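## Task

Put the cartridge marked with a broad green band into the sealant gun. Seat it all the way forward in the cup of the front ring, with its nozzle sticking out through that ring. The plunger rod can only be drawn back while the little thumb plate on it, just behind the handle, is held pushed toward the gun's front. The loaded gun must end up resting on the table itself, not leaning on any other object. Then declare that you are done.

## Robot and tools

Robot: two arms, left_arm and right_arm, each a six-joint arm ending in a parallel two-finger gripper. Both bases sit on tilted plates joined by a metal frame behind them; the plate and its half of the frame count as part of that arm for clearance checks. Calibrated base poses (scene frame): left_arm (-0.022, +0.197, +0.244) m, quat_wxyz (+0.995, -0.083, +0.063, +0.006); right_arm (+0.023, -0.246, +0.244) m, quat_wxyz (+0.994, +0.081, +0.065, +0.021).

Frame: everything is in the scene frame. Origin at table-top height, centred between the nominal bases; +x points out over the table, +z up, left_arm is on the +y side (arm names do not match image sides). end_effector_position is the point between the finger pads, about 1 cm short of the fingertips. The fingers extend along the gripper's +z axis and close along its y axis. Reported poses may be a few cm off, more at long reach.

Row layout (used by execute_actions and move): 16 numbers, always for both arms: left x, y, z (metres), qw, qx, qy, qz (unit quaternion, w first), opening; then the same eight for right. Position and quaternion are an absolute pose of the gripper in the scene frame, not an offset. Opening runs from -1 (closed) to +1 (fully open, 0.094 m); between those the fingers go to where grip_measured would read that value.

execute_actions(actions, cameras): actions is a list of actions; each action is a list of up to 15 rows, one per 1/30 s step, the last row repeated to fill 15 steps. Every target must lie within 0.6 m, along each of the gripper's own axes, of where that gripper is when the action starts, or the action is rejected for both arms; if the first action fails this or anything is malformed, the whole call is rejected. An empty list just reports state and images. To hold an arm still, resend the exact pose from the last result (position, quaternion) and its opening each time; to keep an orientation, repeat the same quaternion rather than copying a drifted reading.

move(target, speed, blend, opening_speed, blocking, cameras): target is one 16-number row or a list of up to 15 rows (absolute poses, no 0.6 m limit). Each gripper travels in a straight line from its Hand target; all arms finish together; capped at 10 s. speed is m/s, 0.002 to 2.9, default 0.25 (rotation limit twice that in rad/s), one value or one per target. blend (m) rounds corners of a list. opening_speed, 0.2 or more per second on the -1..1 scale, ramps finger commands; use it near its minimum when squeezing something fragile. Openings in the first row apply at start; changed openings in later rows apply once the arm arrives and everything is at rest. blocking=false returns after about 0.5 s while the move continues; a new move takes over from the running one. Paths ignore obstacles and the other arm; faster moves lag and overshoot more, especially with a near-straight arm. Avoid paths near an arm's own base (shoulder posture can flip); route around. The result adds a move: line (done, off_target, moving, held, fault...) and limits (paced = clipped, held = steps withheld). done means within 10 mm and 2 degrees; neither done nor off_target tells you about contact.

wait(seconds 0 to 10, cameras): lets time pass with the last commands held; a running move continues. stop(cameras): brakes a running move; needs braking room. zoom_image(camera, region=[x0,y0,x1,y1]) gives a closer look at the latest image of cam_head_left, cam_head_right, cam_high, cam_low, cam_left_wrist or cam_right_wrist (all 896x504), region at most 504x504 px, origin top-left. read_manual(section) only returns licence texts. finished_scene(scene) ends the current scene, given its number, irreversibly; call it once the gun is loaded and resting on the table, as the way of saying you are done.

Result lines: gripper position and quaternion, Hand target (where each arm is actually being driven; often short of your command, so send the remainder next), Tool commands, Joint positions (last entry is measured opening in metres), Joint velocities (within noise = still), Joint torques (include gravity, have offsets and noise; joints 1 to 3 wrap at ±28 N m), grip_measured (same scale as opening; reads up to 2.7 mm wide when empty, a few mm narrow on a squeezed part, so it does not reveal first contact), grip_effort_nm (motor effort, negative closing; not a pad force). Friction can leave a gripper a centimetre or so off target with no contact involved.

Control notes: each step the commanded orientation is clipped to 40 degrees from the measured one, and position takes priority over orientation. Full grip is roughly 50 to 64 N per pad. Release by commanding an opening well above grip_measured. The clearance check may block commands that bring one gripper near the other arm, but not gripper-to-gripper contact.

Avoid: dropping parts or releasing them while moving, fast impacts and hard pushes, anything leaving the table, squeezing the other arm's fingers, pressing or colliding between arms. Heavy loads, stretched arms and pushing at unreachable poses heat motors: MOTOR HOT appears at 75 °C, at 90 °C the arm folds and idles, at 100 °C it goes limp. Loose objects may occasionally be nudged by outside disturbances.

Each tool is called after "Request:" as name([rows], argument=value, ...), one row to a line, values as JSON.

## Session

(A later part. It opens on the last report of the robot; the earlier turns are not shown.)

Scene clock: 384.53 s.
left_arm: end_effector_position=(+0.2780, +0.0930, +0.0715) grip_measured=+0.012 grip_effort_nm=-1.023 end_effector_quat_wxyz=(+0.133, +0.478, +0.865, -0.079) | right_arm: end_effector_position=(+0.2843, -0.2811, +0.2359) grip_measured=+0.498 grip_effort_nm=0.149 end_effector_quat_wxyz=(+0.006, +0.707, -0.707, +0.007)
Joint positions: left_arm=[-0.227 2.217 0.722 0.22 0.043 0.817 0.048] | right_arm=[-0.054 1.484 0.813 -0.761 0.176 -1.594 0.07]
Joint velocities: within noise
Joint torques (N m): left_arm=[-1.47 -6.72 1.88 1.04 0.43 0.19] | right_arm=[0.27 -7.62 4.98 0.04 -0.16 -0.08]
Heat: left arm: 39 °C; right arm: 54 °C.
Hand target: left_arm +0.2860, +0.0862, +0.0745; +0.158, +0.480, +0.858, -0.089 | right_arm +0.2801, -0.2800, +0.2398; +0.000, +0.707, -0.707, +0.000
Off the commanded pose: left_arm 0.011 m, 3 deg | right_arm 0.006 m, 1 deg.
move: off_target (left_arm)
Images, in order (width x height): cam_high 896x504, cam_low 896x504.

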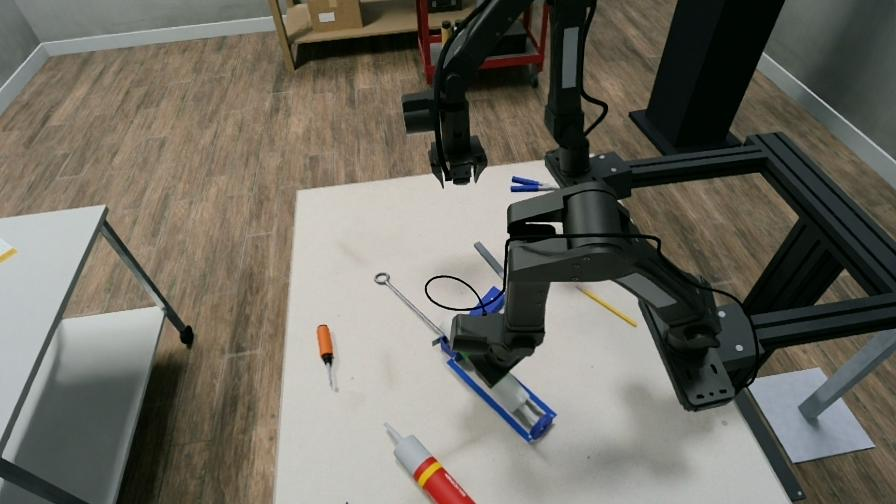

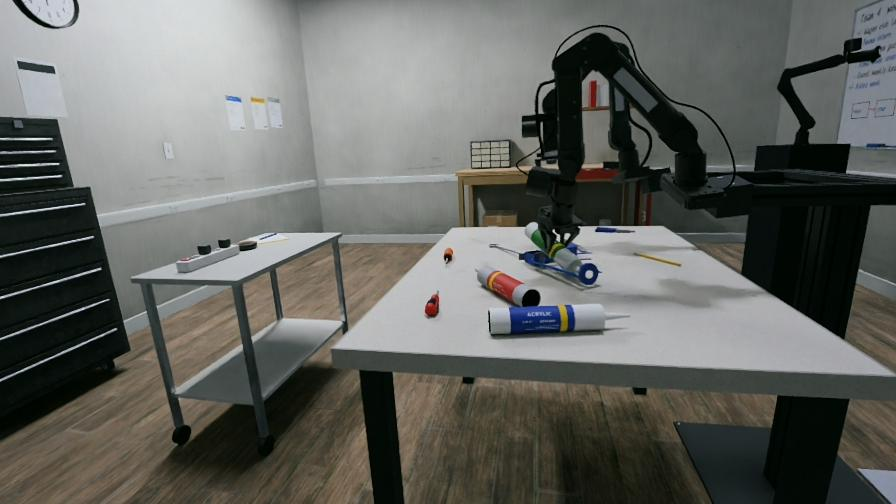

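Request:
move([
  [0.275,0.103,0.068,0.1590,0.4797,0.8583,-0.0889,-0.12,0.28,-0.28,0.24,0,-0.7071,0.7071,0,0.5],
], speed=0.06, cameras=["cam_high","cam_low"])

Request:
zoom_image(camera="cam_low", region=[520, 220, 620, 300])

Request:
zoom_image(camera="cam_high", region=[480, 340, 580, 450])

Scene clock: 388.47 s.
left_arm: end_effector_position=(+0.2714, +0.1057, +0.0679) grip_measured=+0.012 grip_effort_nm=-1.033 end_effector_quat_wxyz=(+0.143, +0.476, +0.864, -0.084) | right_arm: end_effector_position=(+0.2842, -0.2811, +0.2359) grip_measured=+0.498 grip_effort_nm=0.154 end_effector_quat_wxyz=(+0.006, +0.707, -0.707, +0.007)
Joint positions: left_arm=[-0.172 2.217 0.671 0.284 0.077 0.867 0.048] | right_arm=[-0.054 1.484 0.813 -0.762 0.176 -1.594 0.07]
Joint velocities: within noise
Joint torques (N m): left_arm=[-1.26 -6.04 1.14 0.88 0.29 0.17] | right_arm=[0.31 -7.58 5.04 0.05 -0.17 -0.05]
Heat: left arm: 39 °C; right arm: 54 °C.
Hand target: left_arm +0.2749, +0.1032, +0.0682; +0.158, +0.480, +0.858, -0.089 | right_arm +0.2801, -0.2800, +0.2398; +0.000, +0.707, -0.707, +0.000
Off the commanded pose: left_arm 0.005 m, 2 deg | right_arm 0.006 m, 1 deg.
move: done
Images, in order (width x height): cam_high 896x504, cam_low 896x504.

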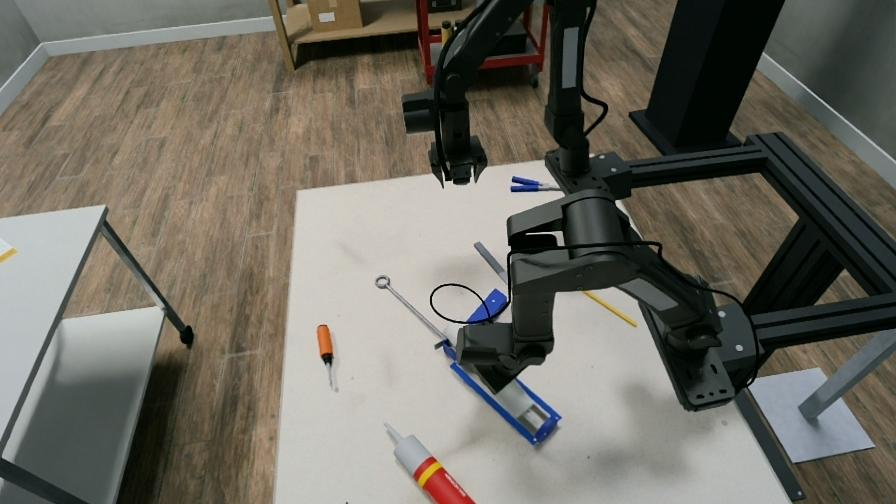

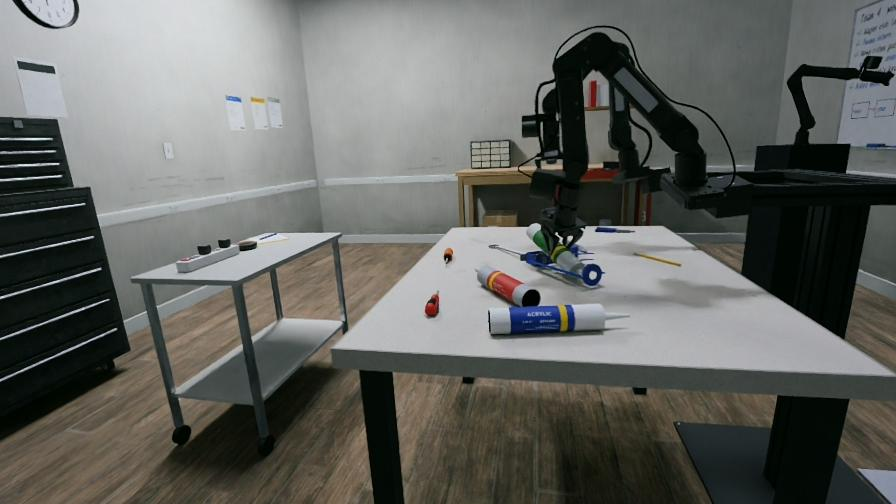

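Scaled by 5.040 from the camera's 896x504 image, which has a finer 1280x720 frame.

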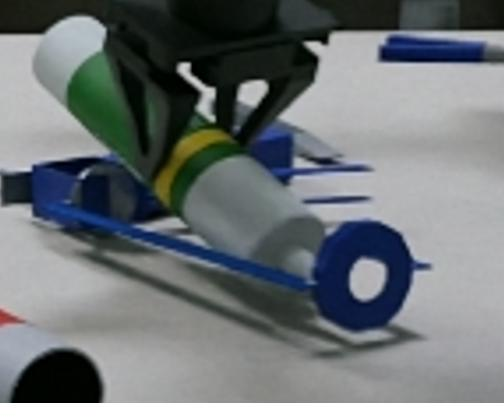

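Scaled by 4.582 from the camera's 896x504 image, which has a finer 1280x720 frame.

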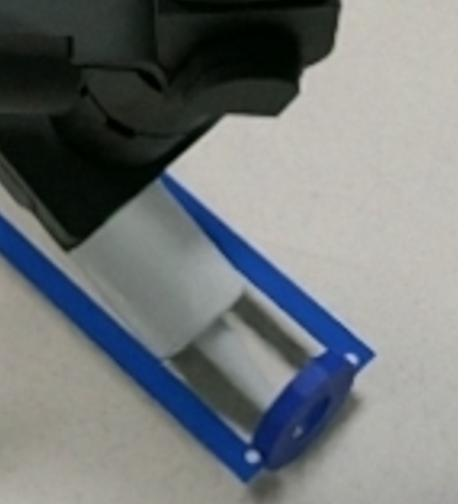

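Request:
zoom_image(camera="cam_low", region=[575, 255, 611, 291])

Request:
zoom_image(camera="cam_high", region=[520, 400, 570, 450])

Scaled by 14.000 from the camera's 896x504 image, which has a finer 1280x720 frame.

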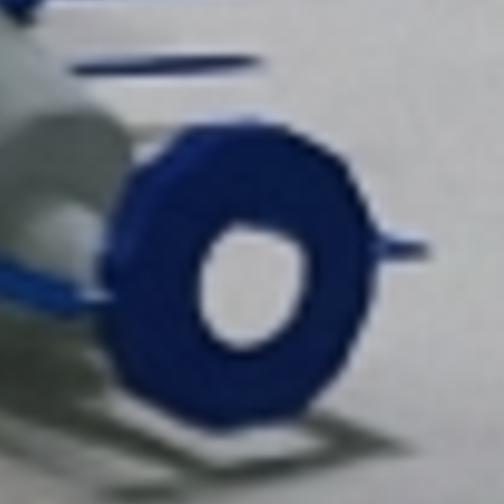

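Scaled by 10.080 from the camera's 896x504 image, which has a finer 1280x720 frame.

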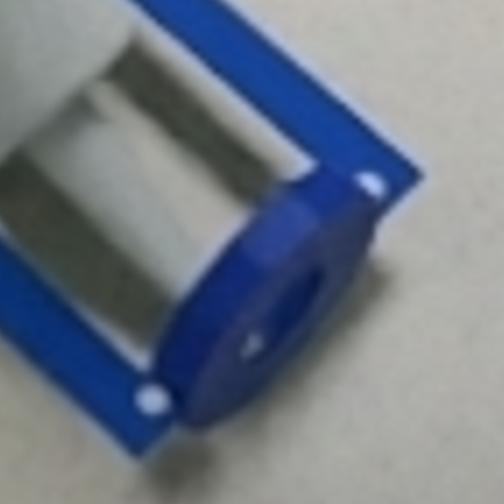

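Request:
move([
  [0.277,0.084,0.073,0.1590,0.4797,0.8583,-0.0889,-0.12,0.28,-0.28,0.24,0,-0.7071,0.7071,0,0.5],
], speed=0.06, cameras=["cam_high","cam_low"])

Request:
zoom_image(camera="cam_low", region=[550, 235, 620, 300])

Request:
zoom_image(camera="cam_high", region=[490, 370, 570, 450])

Scene clock: 396.70 s.
left_arm: end_effector_position=(+0.2693, +0.0957, +0.0696) grip_measured=+0.012 grip_effort_nm=-1.028 end_effector_quat_wxyz=(+0.141, +0.481, +0.862, -0.079) | right_arm: end_effector_position=(+0.2842, -0.2811, +0.2359) grip_measured=+0.498 grip_effort_nm=0.154 end_effector_quat_wxyz=(+0.006, +0.707, -0.707, +0.007)
Joint positions: left_arm=[-0.218 2.217 0.671 0.284 0.052 0.834 0.048] | right_arm=[-0.054 1.484 0.813 -0.762 0.176 -1.594 0.07]
Joint velocities: within noise
Joint torques (N m): left_arm=[-3.33 -6.37 3 0.77 0.37 -0.14] | right_arm=[0.23 -7.54 5.04 0.05 -0.18 -0.04]
Heat: left arm: 38 °C; right arm: 54 °C.
Hand target: left_arm +0.2767, +0.0842, +0.0734; +0.159, +0.480, +0.858, -0.089 | right_arm +0.2801, -0.2800, +0.2398; +0.000, +0.707, -0.707, +0.000
Off the commanded pose: left_arm 0.014 m, 2 deg | right_arm 0.006 m, 1 deg.
move: off_target (left_arm)
Images, in order (width x height): cam_high 896x504, cam_low 896x504.

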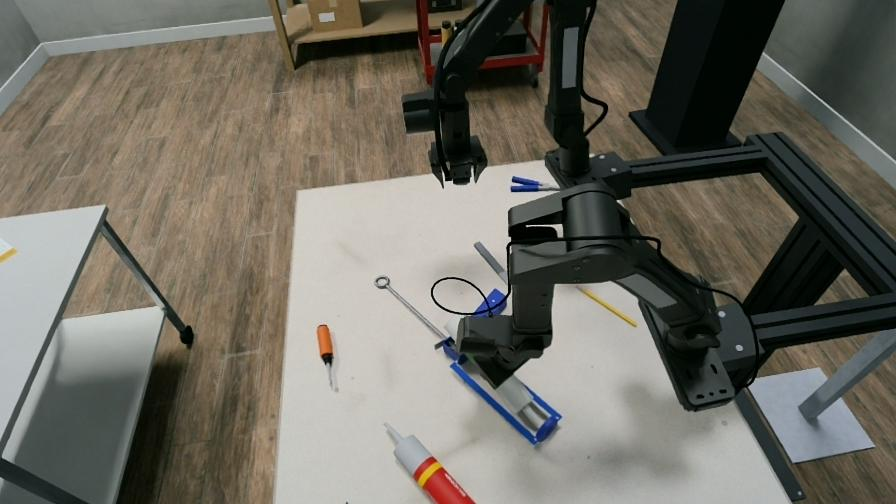

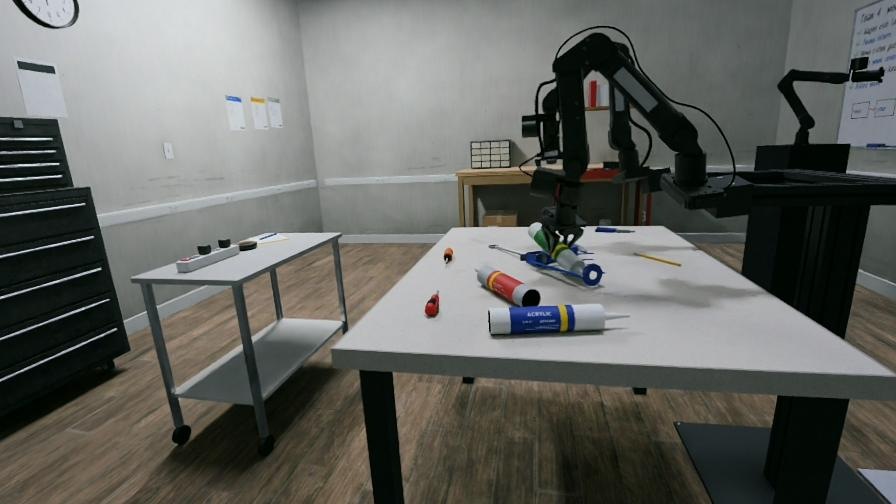

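Scaled by 7.200 from the camera's 896x504 image, which has a finer 1280x720 frame.

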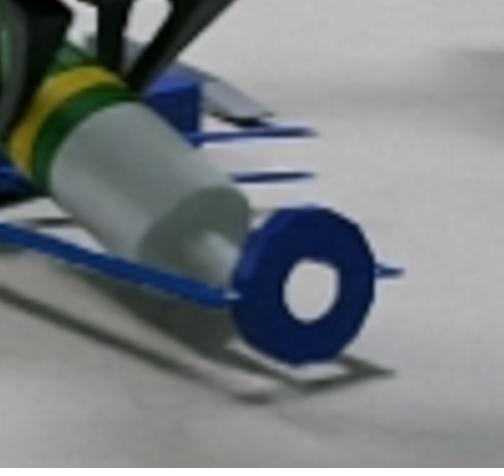

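Scaled by 6.300 from the camera's 896x504 image, which has a finer 1280x720 frame.

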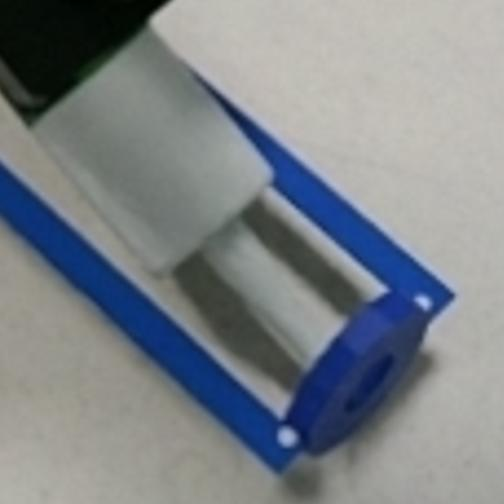

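Request:
move([
  [0.291,0.071,0.082,0.1215,0.4832,0.8644,-0.0679,-0.12,0.28,-0.28,0.24,0,-0.7071,0.7071,0,0.5],
], speed=0.06, cameras=["cam_high","cam_low"])

Request:
zoom_image(camera="cam_low", region=[550, 235, 620, 300])

Request:
zoom_image(camera="cam_high", region=[490, 370, 570, 450])

Scene clock: 411.23 s.
left_arm: end_effector_position=(+0.2804, +0.0826, +0.0756) grip_measured=+0.012 grip_effort_nm=-1.033 end_effector_quat_wxyz=(+0.103, +0.482, +0.868, -0.062) | right_arm: end_effector_position=(+0.2842, -0.2811, +0.2359) grip_measured=+0.498 grip_effort_nm=0.144 end_effector_quat_wxyz=(+0.006, +0.707, -0.707, +0.007)
Joint positions: left_arm=[-0.293 2.217 0.789 0.104 -0.023 0.759 0.048] | right_arm=[-0.054 1.484 0.813 -0.762 0.176 -1.594 0.07]
Joint velocities: within noise
Joint torques (N m): left_arm=[-3.66 -7.65 4.4 0.6 0.21 -0.09] | right_arm=[0.23 -7.69 5.03 0.03 -0.17 -0.05]
Heat: left arm: 38 °C; right arm: 54 °C.
Hand target: left_arm +0.2907, +0.0711, +0.0823; +0.122, +0.483, +0.864, -0.068 | right_arm +0.2801, -0.2800, +0.2398; +0.000, +0.707, -0.707, +0.000
Off the commanded pose: left_arm 0.017 m, 2 deg | right_arm 0.006 m, 1 deg.
move: off_target (left_arm)
Images, in order (width x height): cam_high 896x504, cam_low 896x504.

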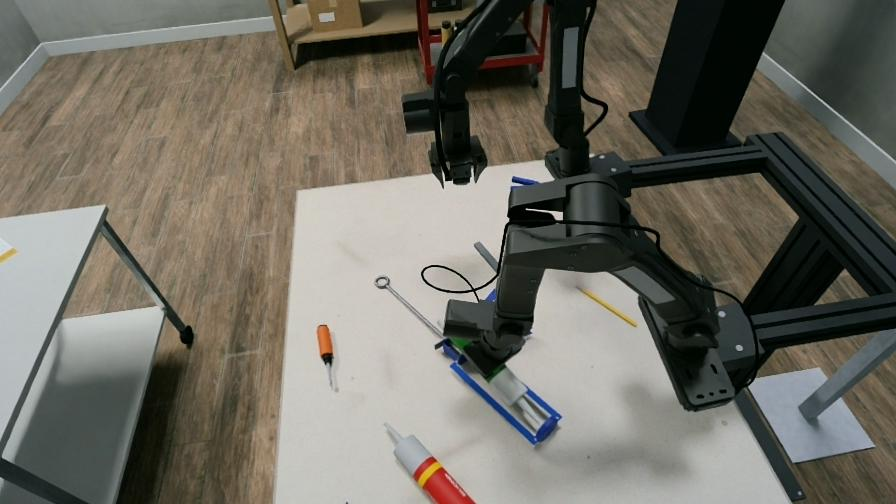

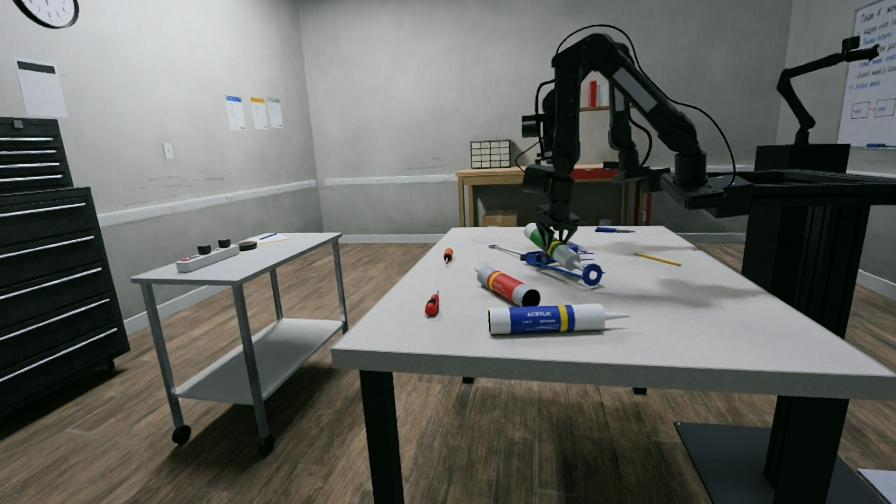

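Scaled by 7.200 from the camera's 896x504 image, which has a finer 1280x720 frame.

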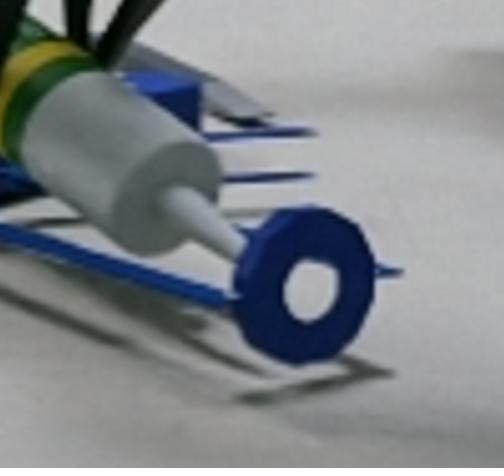

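Scaled by 6.300 from the camera's 896x504 image, which has a finer 1280x720 frame.

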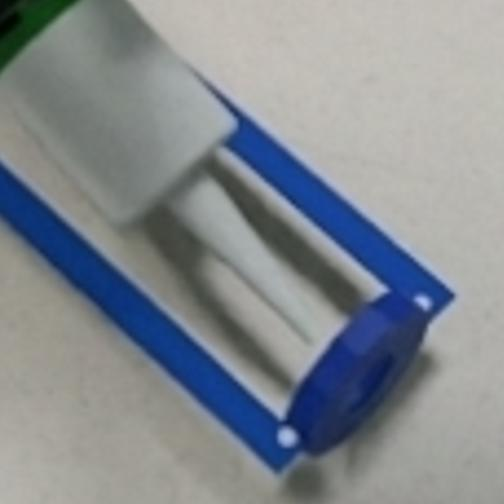

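Request:
move([
  [0.281,0.086,0.081,0.1215,0.4832,0.8644,-0.0679,-0.12,0.28,-0.28,0.24,0,-0.7071,0.7071,0,0.5],
], speed=0.06, cameras=["cam_high","cam_low"])

Request:
zoom_image(camera="cam_low", region=[550, 235, 620, 300])

Request:
zoom_image(camera="cam_high", region=[490, 370, 570, 450])

Scene clock: 417.30 s.
left_arm: end_effector_position=(+0.2650, +0.0926, +0.0705) grip_measured=+0.012 grip_effort_nm=-1.033 end_effector_quat_wxyz=(+0.086, +0.484, +0.868, -0.064) | right_arm: end_effector_position=(+0.2842, -0.2811, +0.2359) grip_measured=+0.498 grip_effort_nm=0.149 end_effector_quat_wxyz=(+0.006, +0.707, -0.707, +0.007)
Joint positions: left_arm=[-0.274 2.217 0.753 0.106 -0.024 0.777 0.048] | right_arm=[-0.054 1.484 0.813 -0.762 0.176 -1.594 0.07]
Joint velocities: within noise
Joint torques (N m): left_arm=[-1.74 -9.26 2.03 0.82 0.3 0.11] | right_arm=[0.27 -7.65 5.07 0.04 -0.17 -0.05]
Heat: left arm: 39 °C; right arm: 54 °C.
Hand target: left_arm +0.2810, +0.0863, +0.0813; +0.121, +0.483, +0.864, -0.067 | right_arm +0.2801, -0.2800, +0.2398; +0.000, +0.707, -0.707, +0.000
Off the commanded pose: left_arm 0.020 m, 4 deg | right_arm 0.006 m, 1 deg.
move: off_target (left_arm)
Images, in order (width x height): cam_high 896x504, cam_low 896x504.

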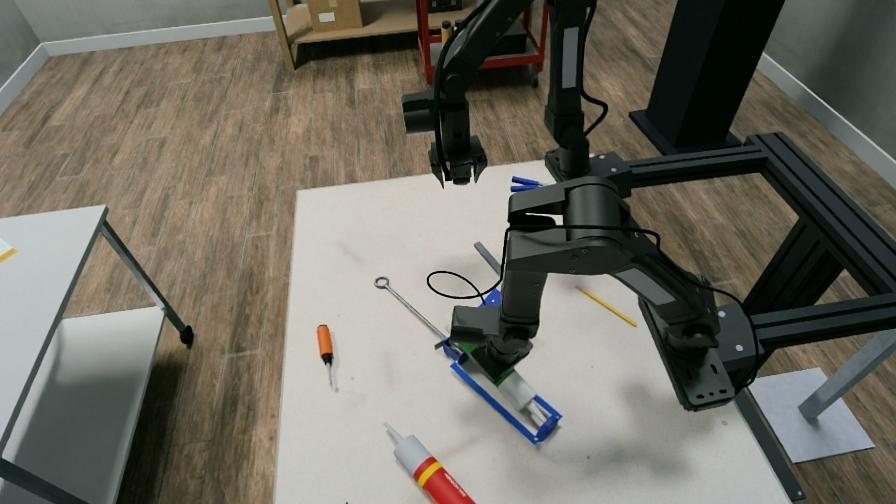

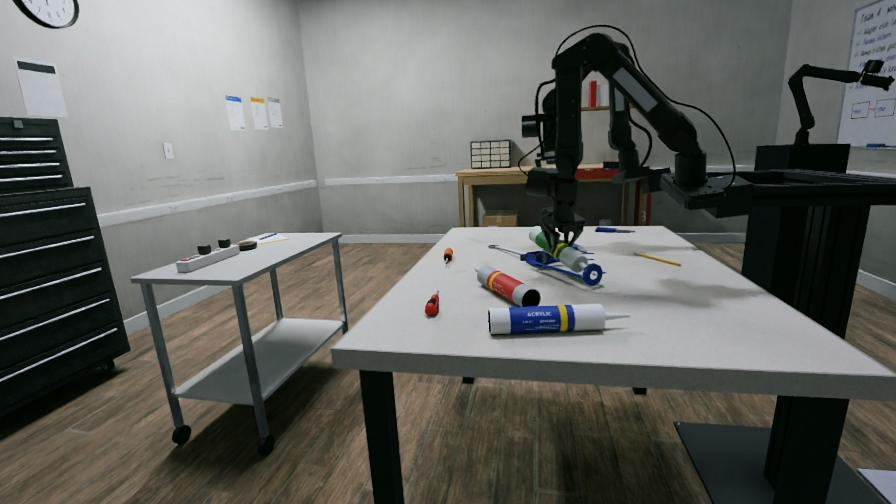

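Scaled by 7.200 from the camera's 896x504 image, which has a finer 1280x720 frame.

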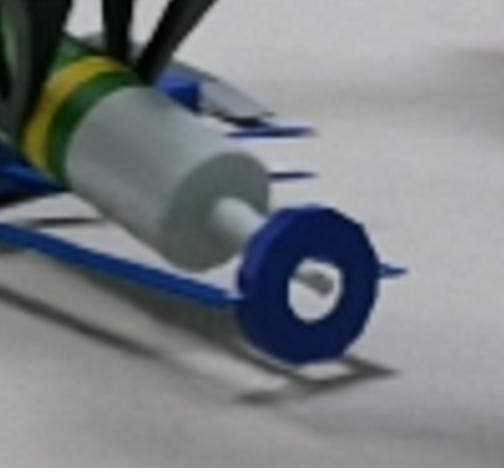

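Scaled by 6.300 from the camera's 896x504 image, which has a finer 1280x720 frame.

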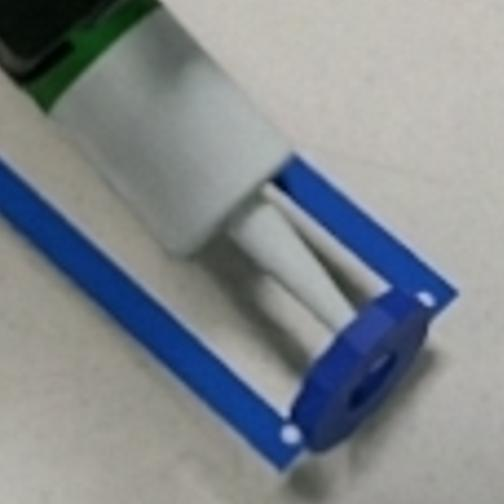

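Request:
move([
  [0.278,0.105,0.074,0.1215,0.4832,0.8644,-0.0679,-0.12,0.28,-0.28,0.24,0,-0.7071,0.7071,0,0.5],
], speed=0.06, cameras=["cam_high","cam_low"])

Request:
zoom_image(camera="cam_low", region=[550, 235, 620, 300])

Request:
zoom_image(camera="cam_high", region=[490, 370, 570, 450])

Scene clock: 423.80 s.
left_arm: end_effector_position=(+0.2634, +0.1117, +0.0654) grip_measured=+0.012 grip_effort_nm=-1.038 end_effector_quat_wxyz=(+0.087, +0.482, +0.869, -0.063) | right_arm: end_effector_position=(+0.2842, -0.2811, +0.2359) grip_measured=+0.498 grip_effort_nm=0.154 end_effector_quat_wxyz=(+0.006, +0.707, -0.707, +0.007)
Joint positions: left_arm=[-0.207 2.217 0.726 0.138 -0.012 0.839 0.048] | right_arm=[-0.054 1.484 0.813 -0.762 0.176 -1.594 0.07]
Joint velocities: within noise
Joint torques (N m): left_arm=[-1.59 -8.65 1.72 0.78 0.37 0.14] | right_arm=[0.34 -7.54 5.05 0.04 -0.18 -0.05]
Heat: left arm: 40 °C; right arm: 54 °C.
Hand target: left_arm +0.2778, +0.1054, +0.0743; +0.121, +0.484, +0.864, -0.067 | right_arm +0.2801, -0.2800, +0.2398; +0.000, +0.707, -0.707, +0.000
Off the commanded pose: left_arm 0.018 m, 4 deg | right_arm 0.006 m, 1 deg.
move: off_target (left_arm)
Images, in order (width x height): cam_high 896x504, cam_low 896x504.

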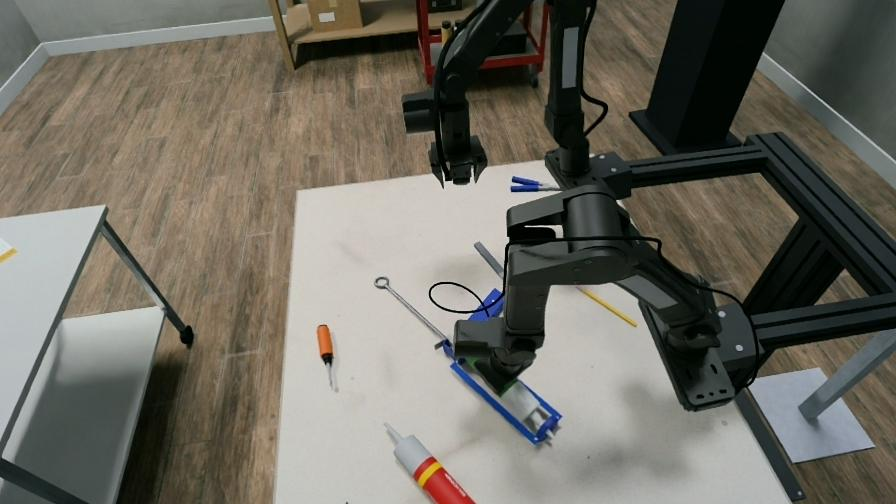

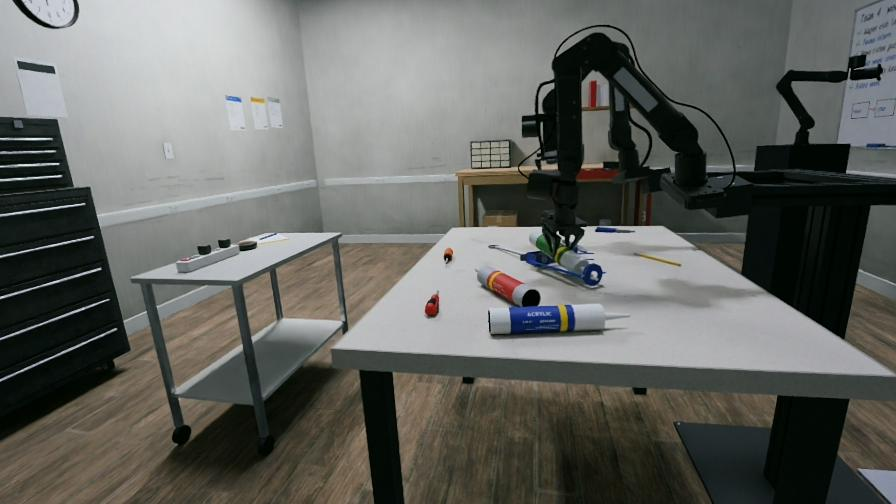

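Scaled by 7.200 from the camera's 896x504 image, which has a finer 1280x720 frame.

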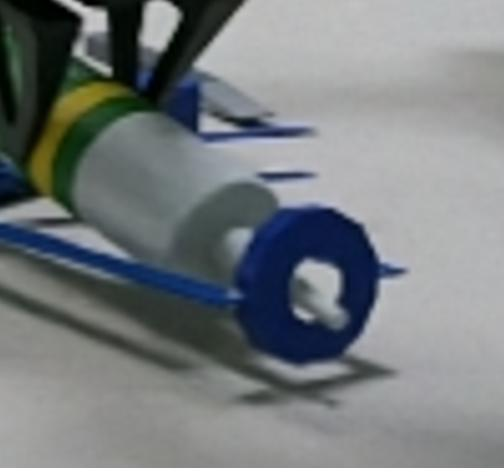

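Scaled by 6.300 from the camera's 896x504 image, which has a finer 1280x720 frame.

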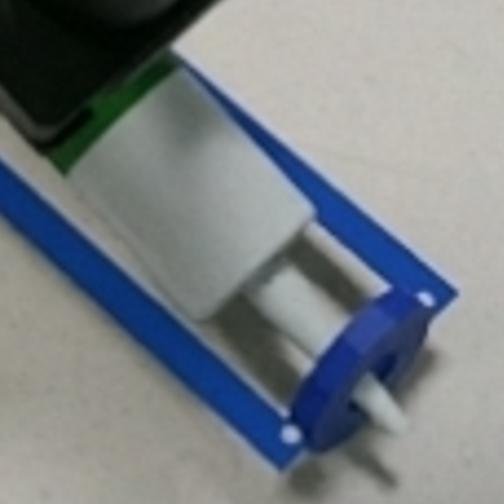

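Request:
move([
  [0.272,0.1165,0.070,0.1215,0.4832,0.8644,-0.0679,-0.12,0.28,-0.28,0.24,0,-0.7071,0.7071,0,0.5],
], speed=0.06, cameras=["cam_high","cam_low"])

Request:
zoom_image(camera="cam_low", region=[500, 205, 620, 300])

Request:
zoom_image(camera="cam_high", region=[420, 320, 580, 450])

Scene clock: 428.00 s.
left_arm: end_effector_position=(+0.2573, +0.1225, +0.0620) grip_measured=+0.012 grip_effort_nm=-1.028 end_effector_quat_wxyz=(+0.087, +0.483, +0.869, -0.064) | right_arm: end_effector_position=(+0.2841, -0.2811, +0.2359) grip_measured=+0.498 grip_effort_nm=0.154 end_effector_quat_wxyz=(+0.007, +0.707, -0.707, +0.007)
Joint positions: left_arm=[-0.168 2.217 0.695 0.168 -0.002 0.877 0.048] | right_arm=[-0.054 1.484 0.813 -0.762 0.176 -1.594 0.07]
Joint velocities: within noise
Joint torques (N m): left_arm=[-1.28 -8.4 1.48 0.79 0.37 0.2] | right_arm=[0.25 -7.58 5.07 0.04 -0.18 -0.07]
Heat: left arm: 40 °C; right arm: 54 °C.
Hand target: left_arm +0.2718, +0.1168, +0.0703; +0.121, +0.484, +0.864, -0.067 | right_arm +0.2801, -0.2800, +0.2398; +0.000, +0.707, -0.707, +0.000
Off the commanded pose: left_arm 0.018 m, 4 deg | right_arm 0.006 m, 1 deg.
move: off_target (left_arm)
Images, in order (width x height): cam_high 896x504, cam_low 896x504.

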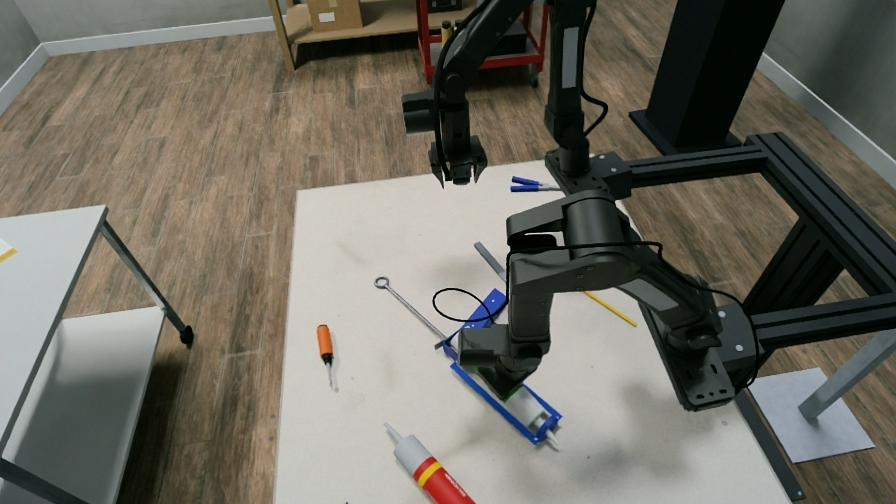

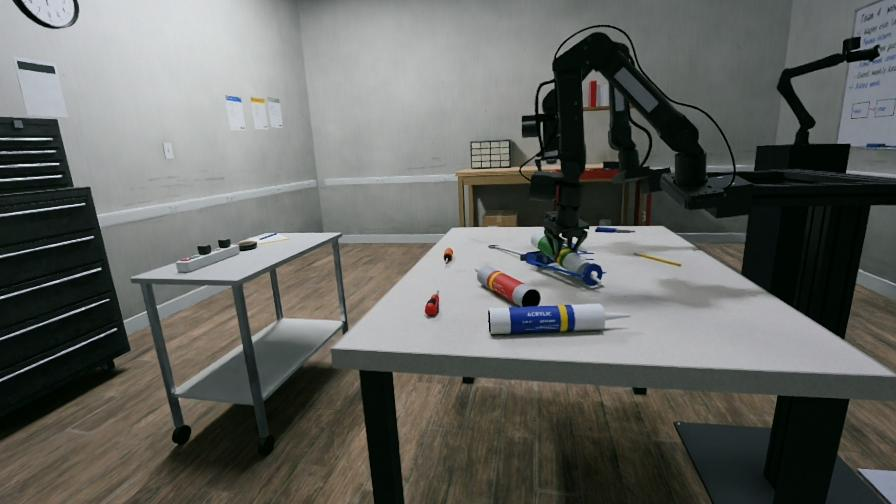

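Scaled by 4.200 from the camera's 896x504 image, which has a finer 1280x720 frame.

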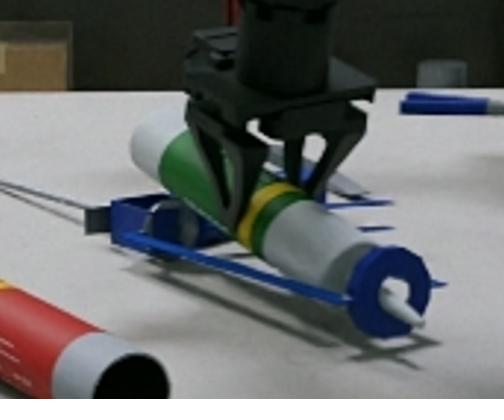

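Scaled by 3.150 from the camera's 896x504 image, which has a finer 1280x720 frame.

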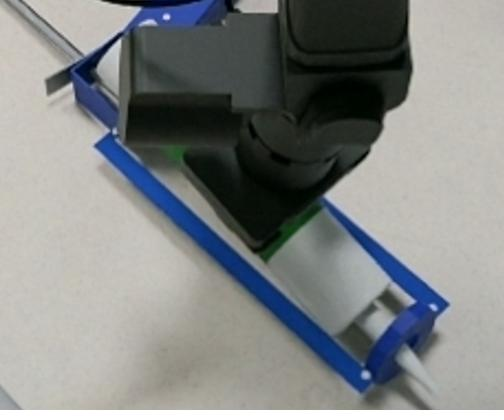

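Request:
move([
  [0.268,0.124,0.066,0.1215,0.4832,0.8644,-0.0679,-0.12,0.28,-0.28,0.24,0,-0.7071,0.7071,0,0.5],
  [0.268,0.122,0.056,0.0761,0.4860,0.8696,-0.0425,-0.12,0.28,-0.28,0.24,0,-0.7071,0.7071,0,0.5],
], speed=0.06, cameras=["cam_high","cam_low"])

Request:
zoom_image(camera="cam_low", region=[500, 205, 620, 300])

Request:
zoom_image(camera="cam_high", region=[420, 320, 580, 450])

Scene clock: 433.77 s.
left_arm: end_effector_position=(+0.2633, +0.1306, +0.0565) grip_measured=+0.012 grip_effort_nm=-1.028 end_effector_quat_wxyz=(+0.070, +0.483, +0.872, -0.038) | right_arm: end_effector_position=(+0.2841, -0.2811, +0.2359) grip_measured=+0.498 grip_effort_nm=0.149 end_effector_quat_wxyz=(+0.007, +0.707, -0.707, +0.007)
Joint positions: left_arm=[-0.172 2.241 0.733 0.142 -0.064 0.873 0.048] | right_arm=[-0.054 1.484 0.813 -0.762 0.176 -1.594 0.07]
Joint velocities: within noise
Joint torques (N m): left_arm=[-3.28 -5.93 3.51 0.39 0.14 -0.1] | right_arm=[0.24 -7.61 5.03 0.03 -0.17 -0.07]
Heat: left arm: 40 °C; right arm: 54 °C.
Hand target: left_arm +0.2679, +0.1221, +0.0562; +0.076, +0.486, +0.870, -0.042 | right_arm +0.2801, -0.2800, +0.2398; +0.000, +0.707, -0.707, +0.000
Off the commanded pose: left_arm 0.010 m, 1 deg | right_arm 0.006 m, 1 deg.
move: done
Images, in order (width x height): cam_high 896x504, cam_low 896x504.

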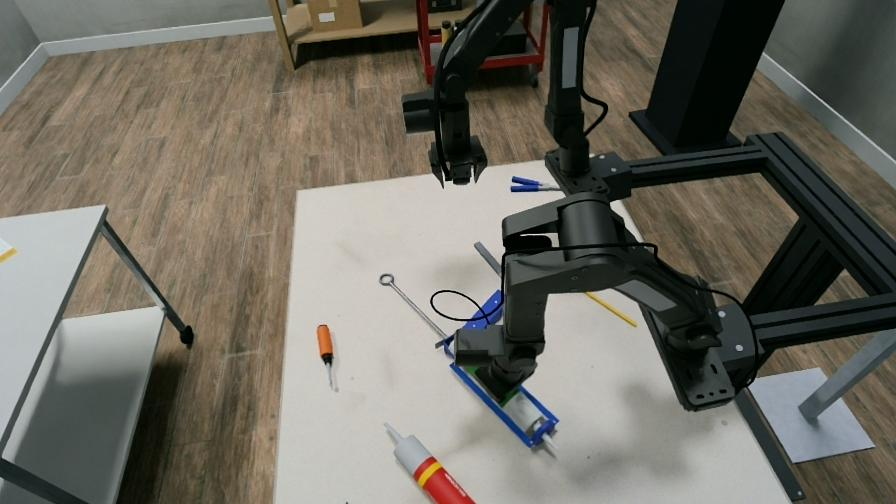

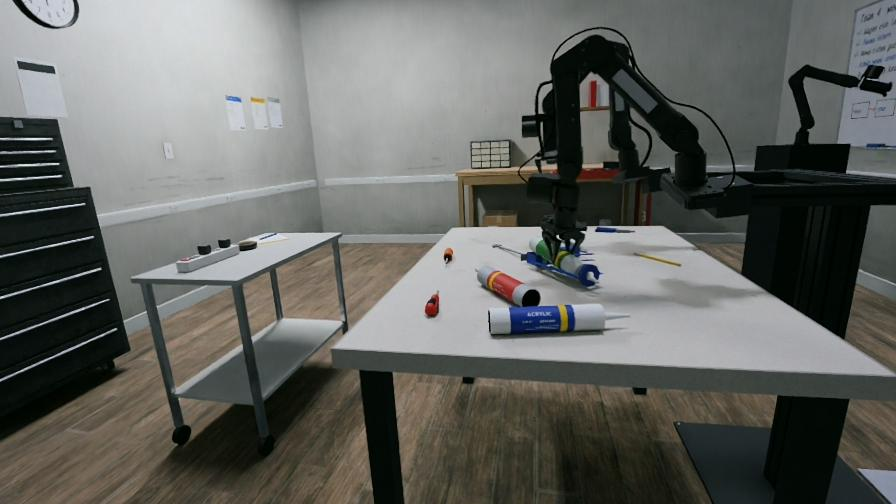

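Scaled by 4.200 from the camera's 896x504 image, which has a finer 1280x720 frame.

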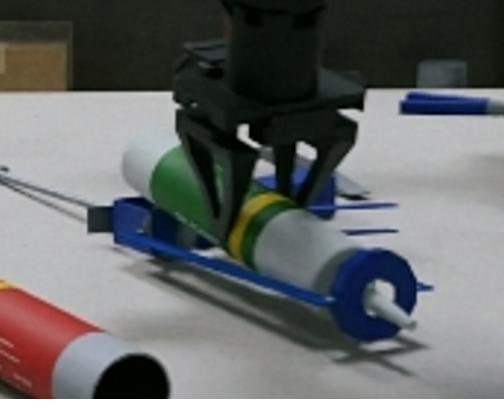

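Scaled by 3.150 from the camera's 896x504 image, which has a finer 1280x720 frame.

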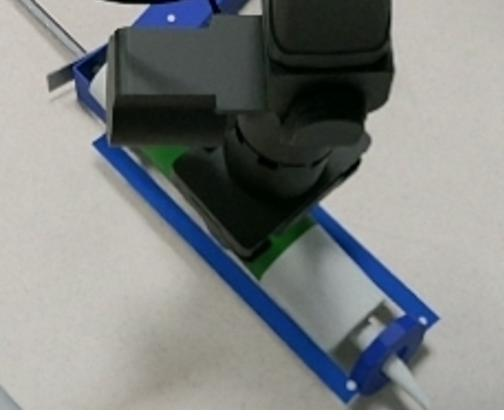

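Request:
move([
  [0.263,0.133,0.054,0.0761,0.4860,0.8696,-0.0425,-0.12,0.28,-0.28,0.24,0,-0.7071,0.7071,0,0.5],
], speed=0.06, cameras=["cam_high","cam_low"])

Request:
zoom_image(camera="cam_low", region=[500, 205, 620, 300])

Request:
zoom_image(camera="cam_high", region=[420, 320, 580, 450])

Scene clock: 441.43 s.
left_arm: end_effector_position=(+0.2613, +0.1359, +0.0552) grip_measured=+0.012 grip_effort_nm=-1.028 end_effector_quat_wxyz=(+0.066, +0.482, +0.873, -0.037) | right_arm: end_effector_position=(+0.2841, -0.2811, +0.2359) grip_measured=+0.498 grip_effort_nm=0.149 end_effector_quat_wxyz=(+0.007, +0.707, -0.707, +0.007)
Joint positions: left_arm=[-0.156 2.241 0.728 0.141 -0.064 0.885 0.048] | right_arm=[-0.054 1.484 0.813 -0.762 0.176 -1.594 0.07]
Joint velocities: within noise
Joint torques (N m): left_arm=[-1.29 -6.22 1.5 0.63 0.15 0.2] | right_arm=[0.31 -7.6 5.08 0.04 -0.18 -0.06]
Heat: left arm: 38 °C; right arm: 53 °C.
Hand target: left_arm +0.2631, +0.1331, +0.0541; +0.076, +0.486, +0.870, -0.042 | right_arm +0.2801, -0.2800, +0.2398; +0.000, +0.707, -0.707, +0.000
Off the commanded pose: left_arm 0.004 m, 1 deg | right_arm 0.006 m, 1 deg.
move: done
Images, in order (width x height): cam_high 896x504, cam_low 896x504.

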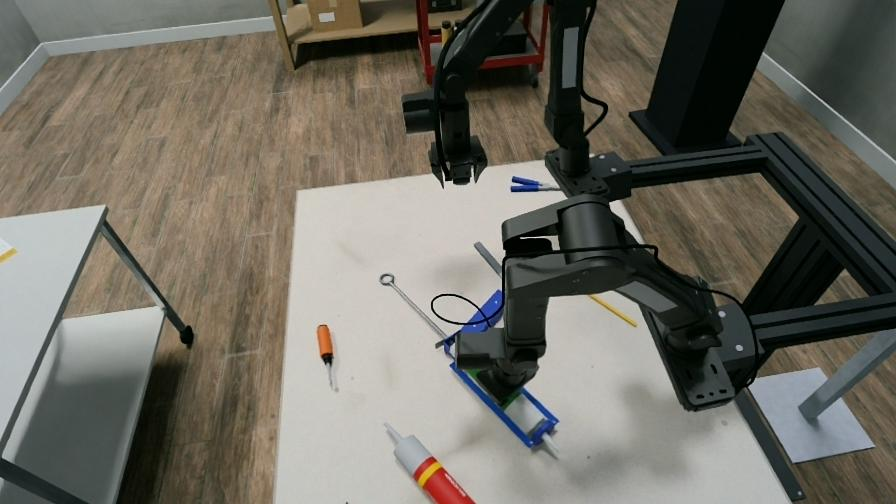

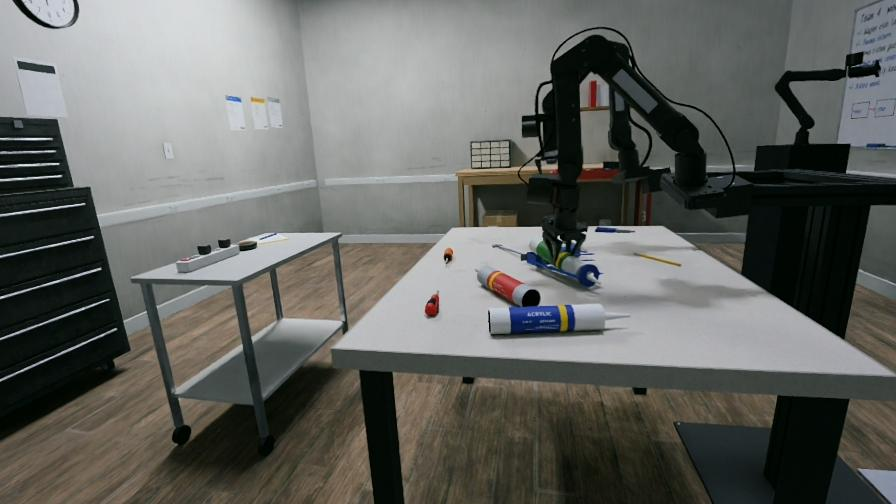

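Scaled by 4.200 from the camera's 896x504 image, which has a finer 1280x720 frame.

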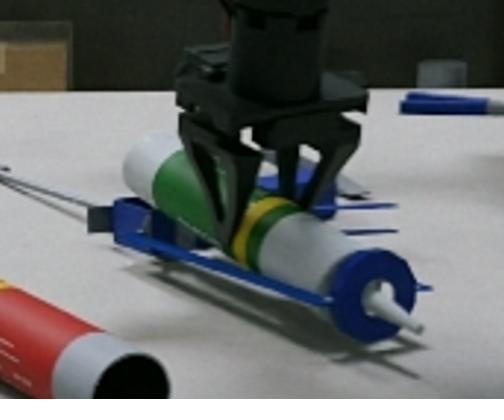

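Scaled by 3.150 from the camera's 896x504 image, which has a finer 1280x720 frame.

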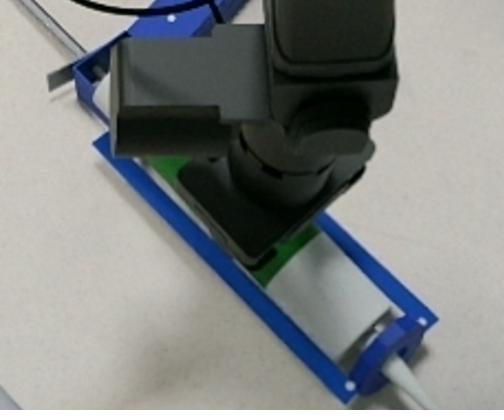

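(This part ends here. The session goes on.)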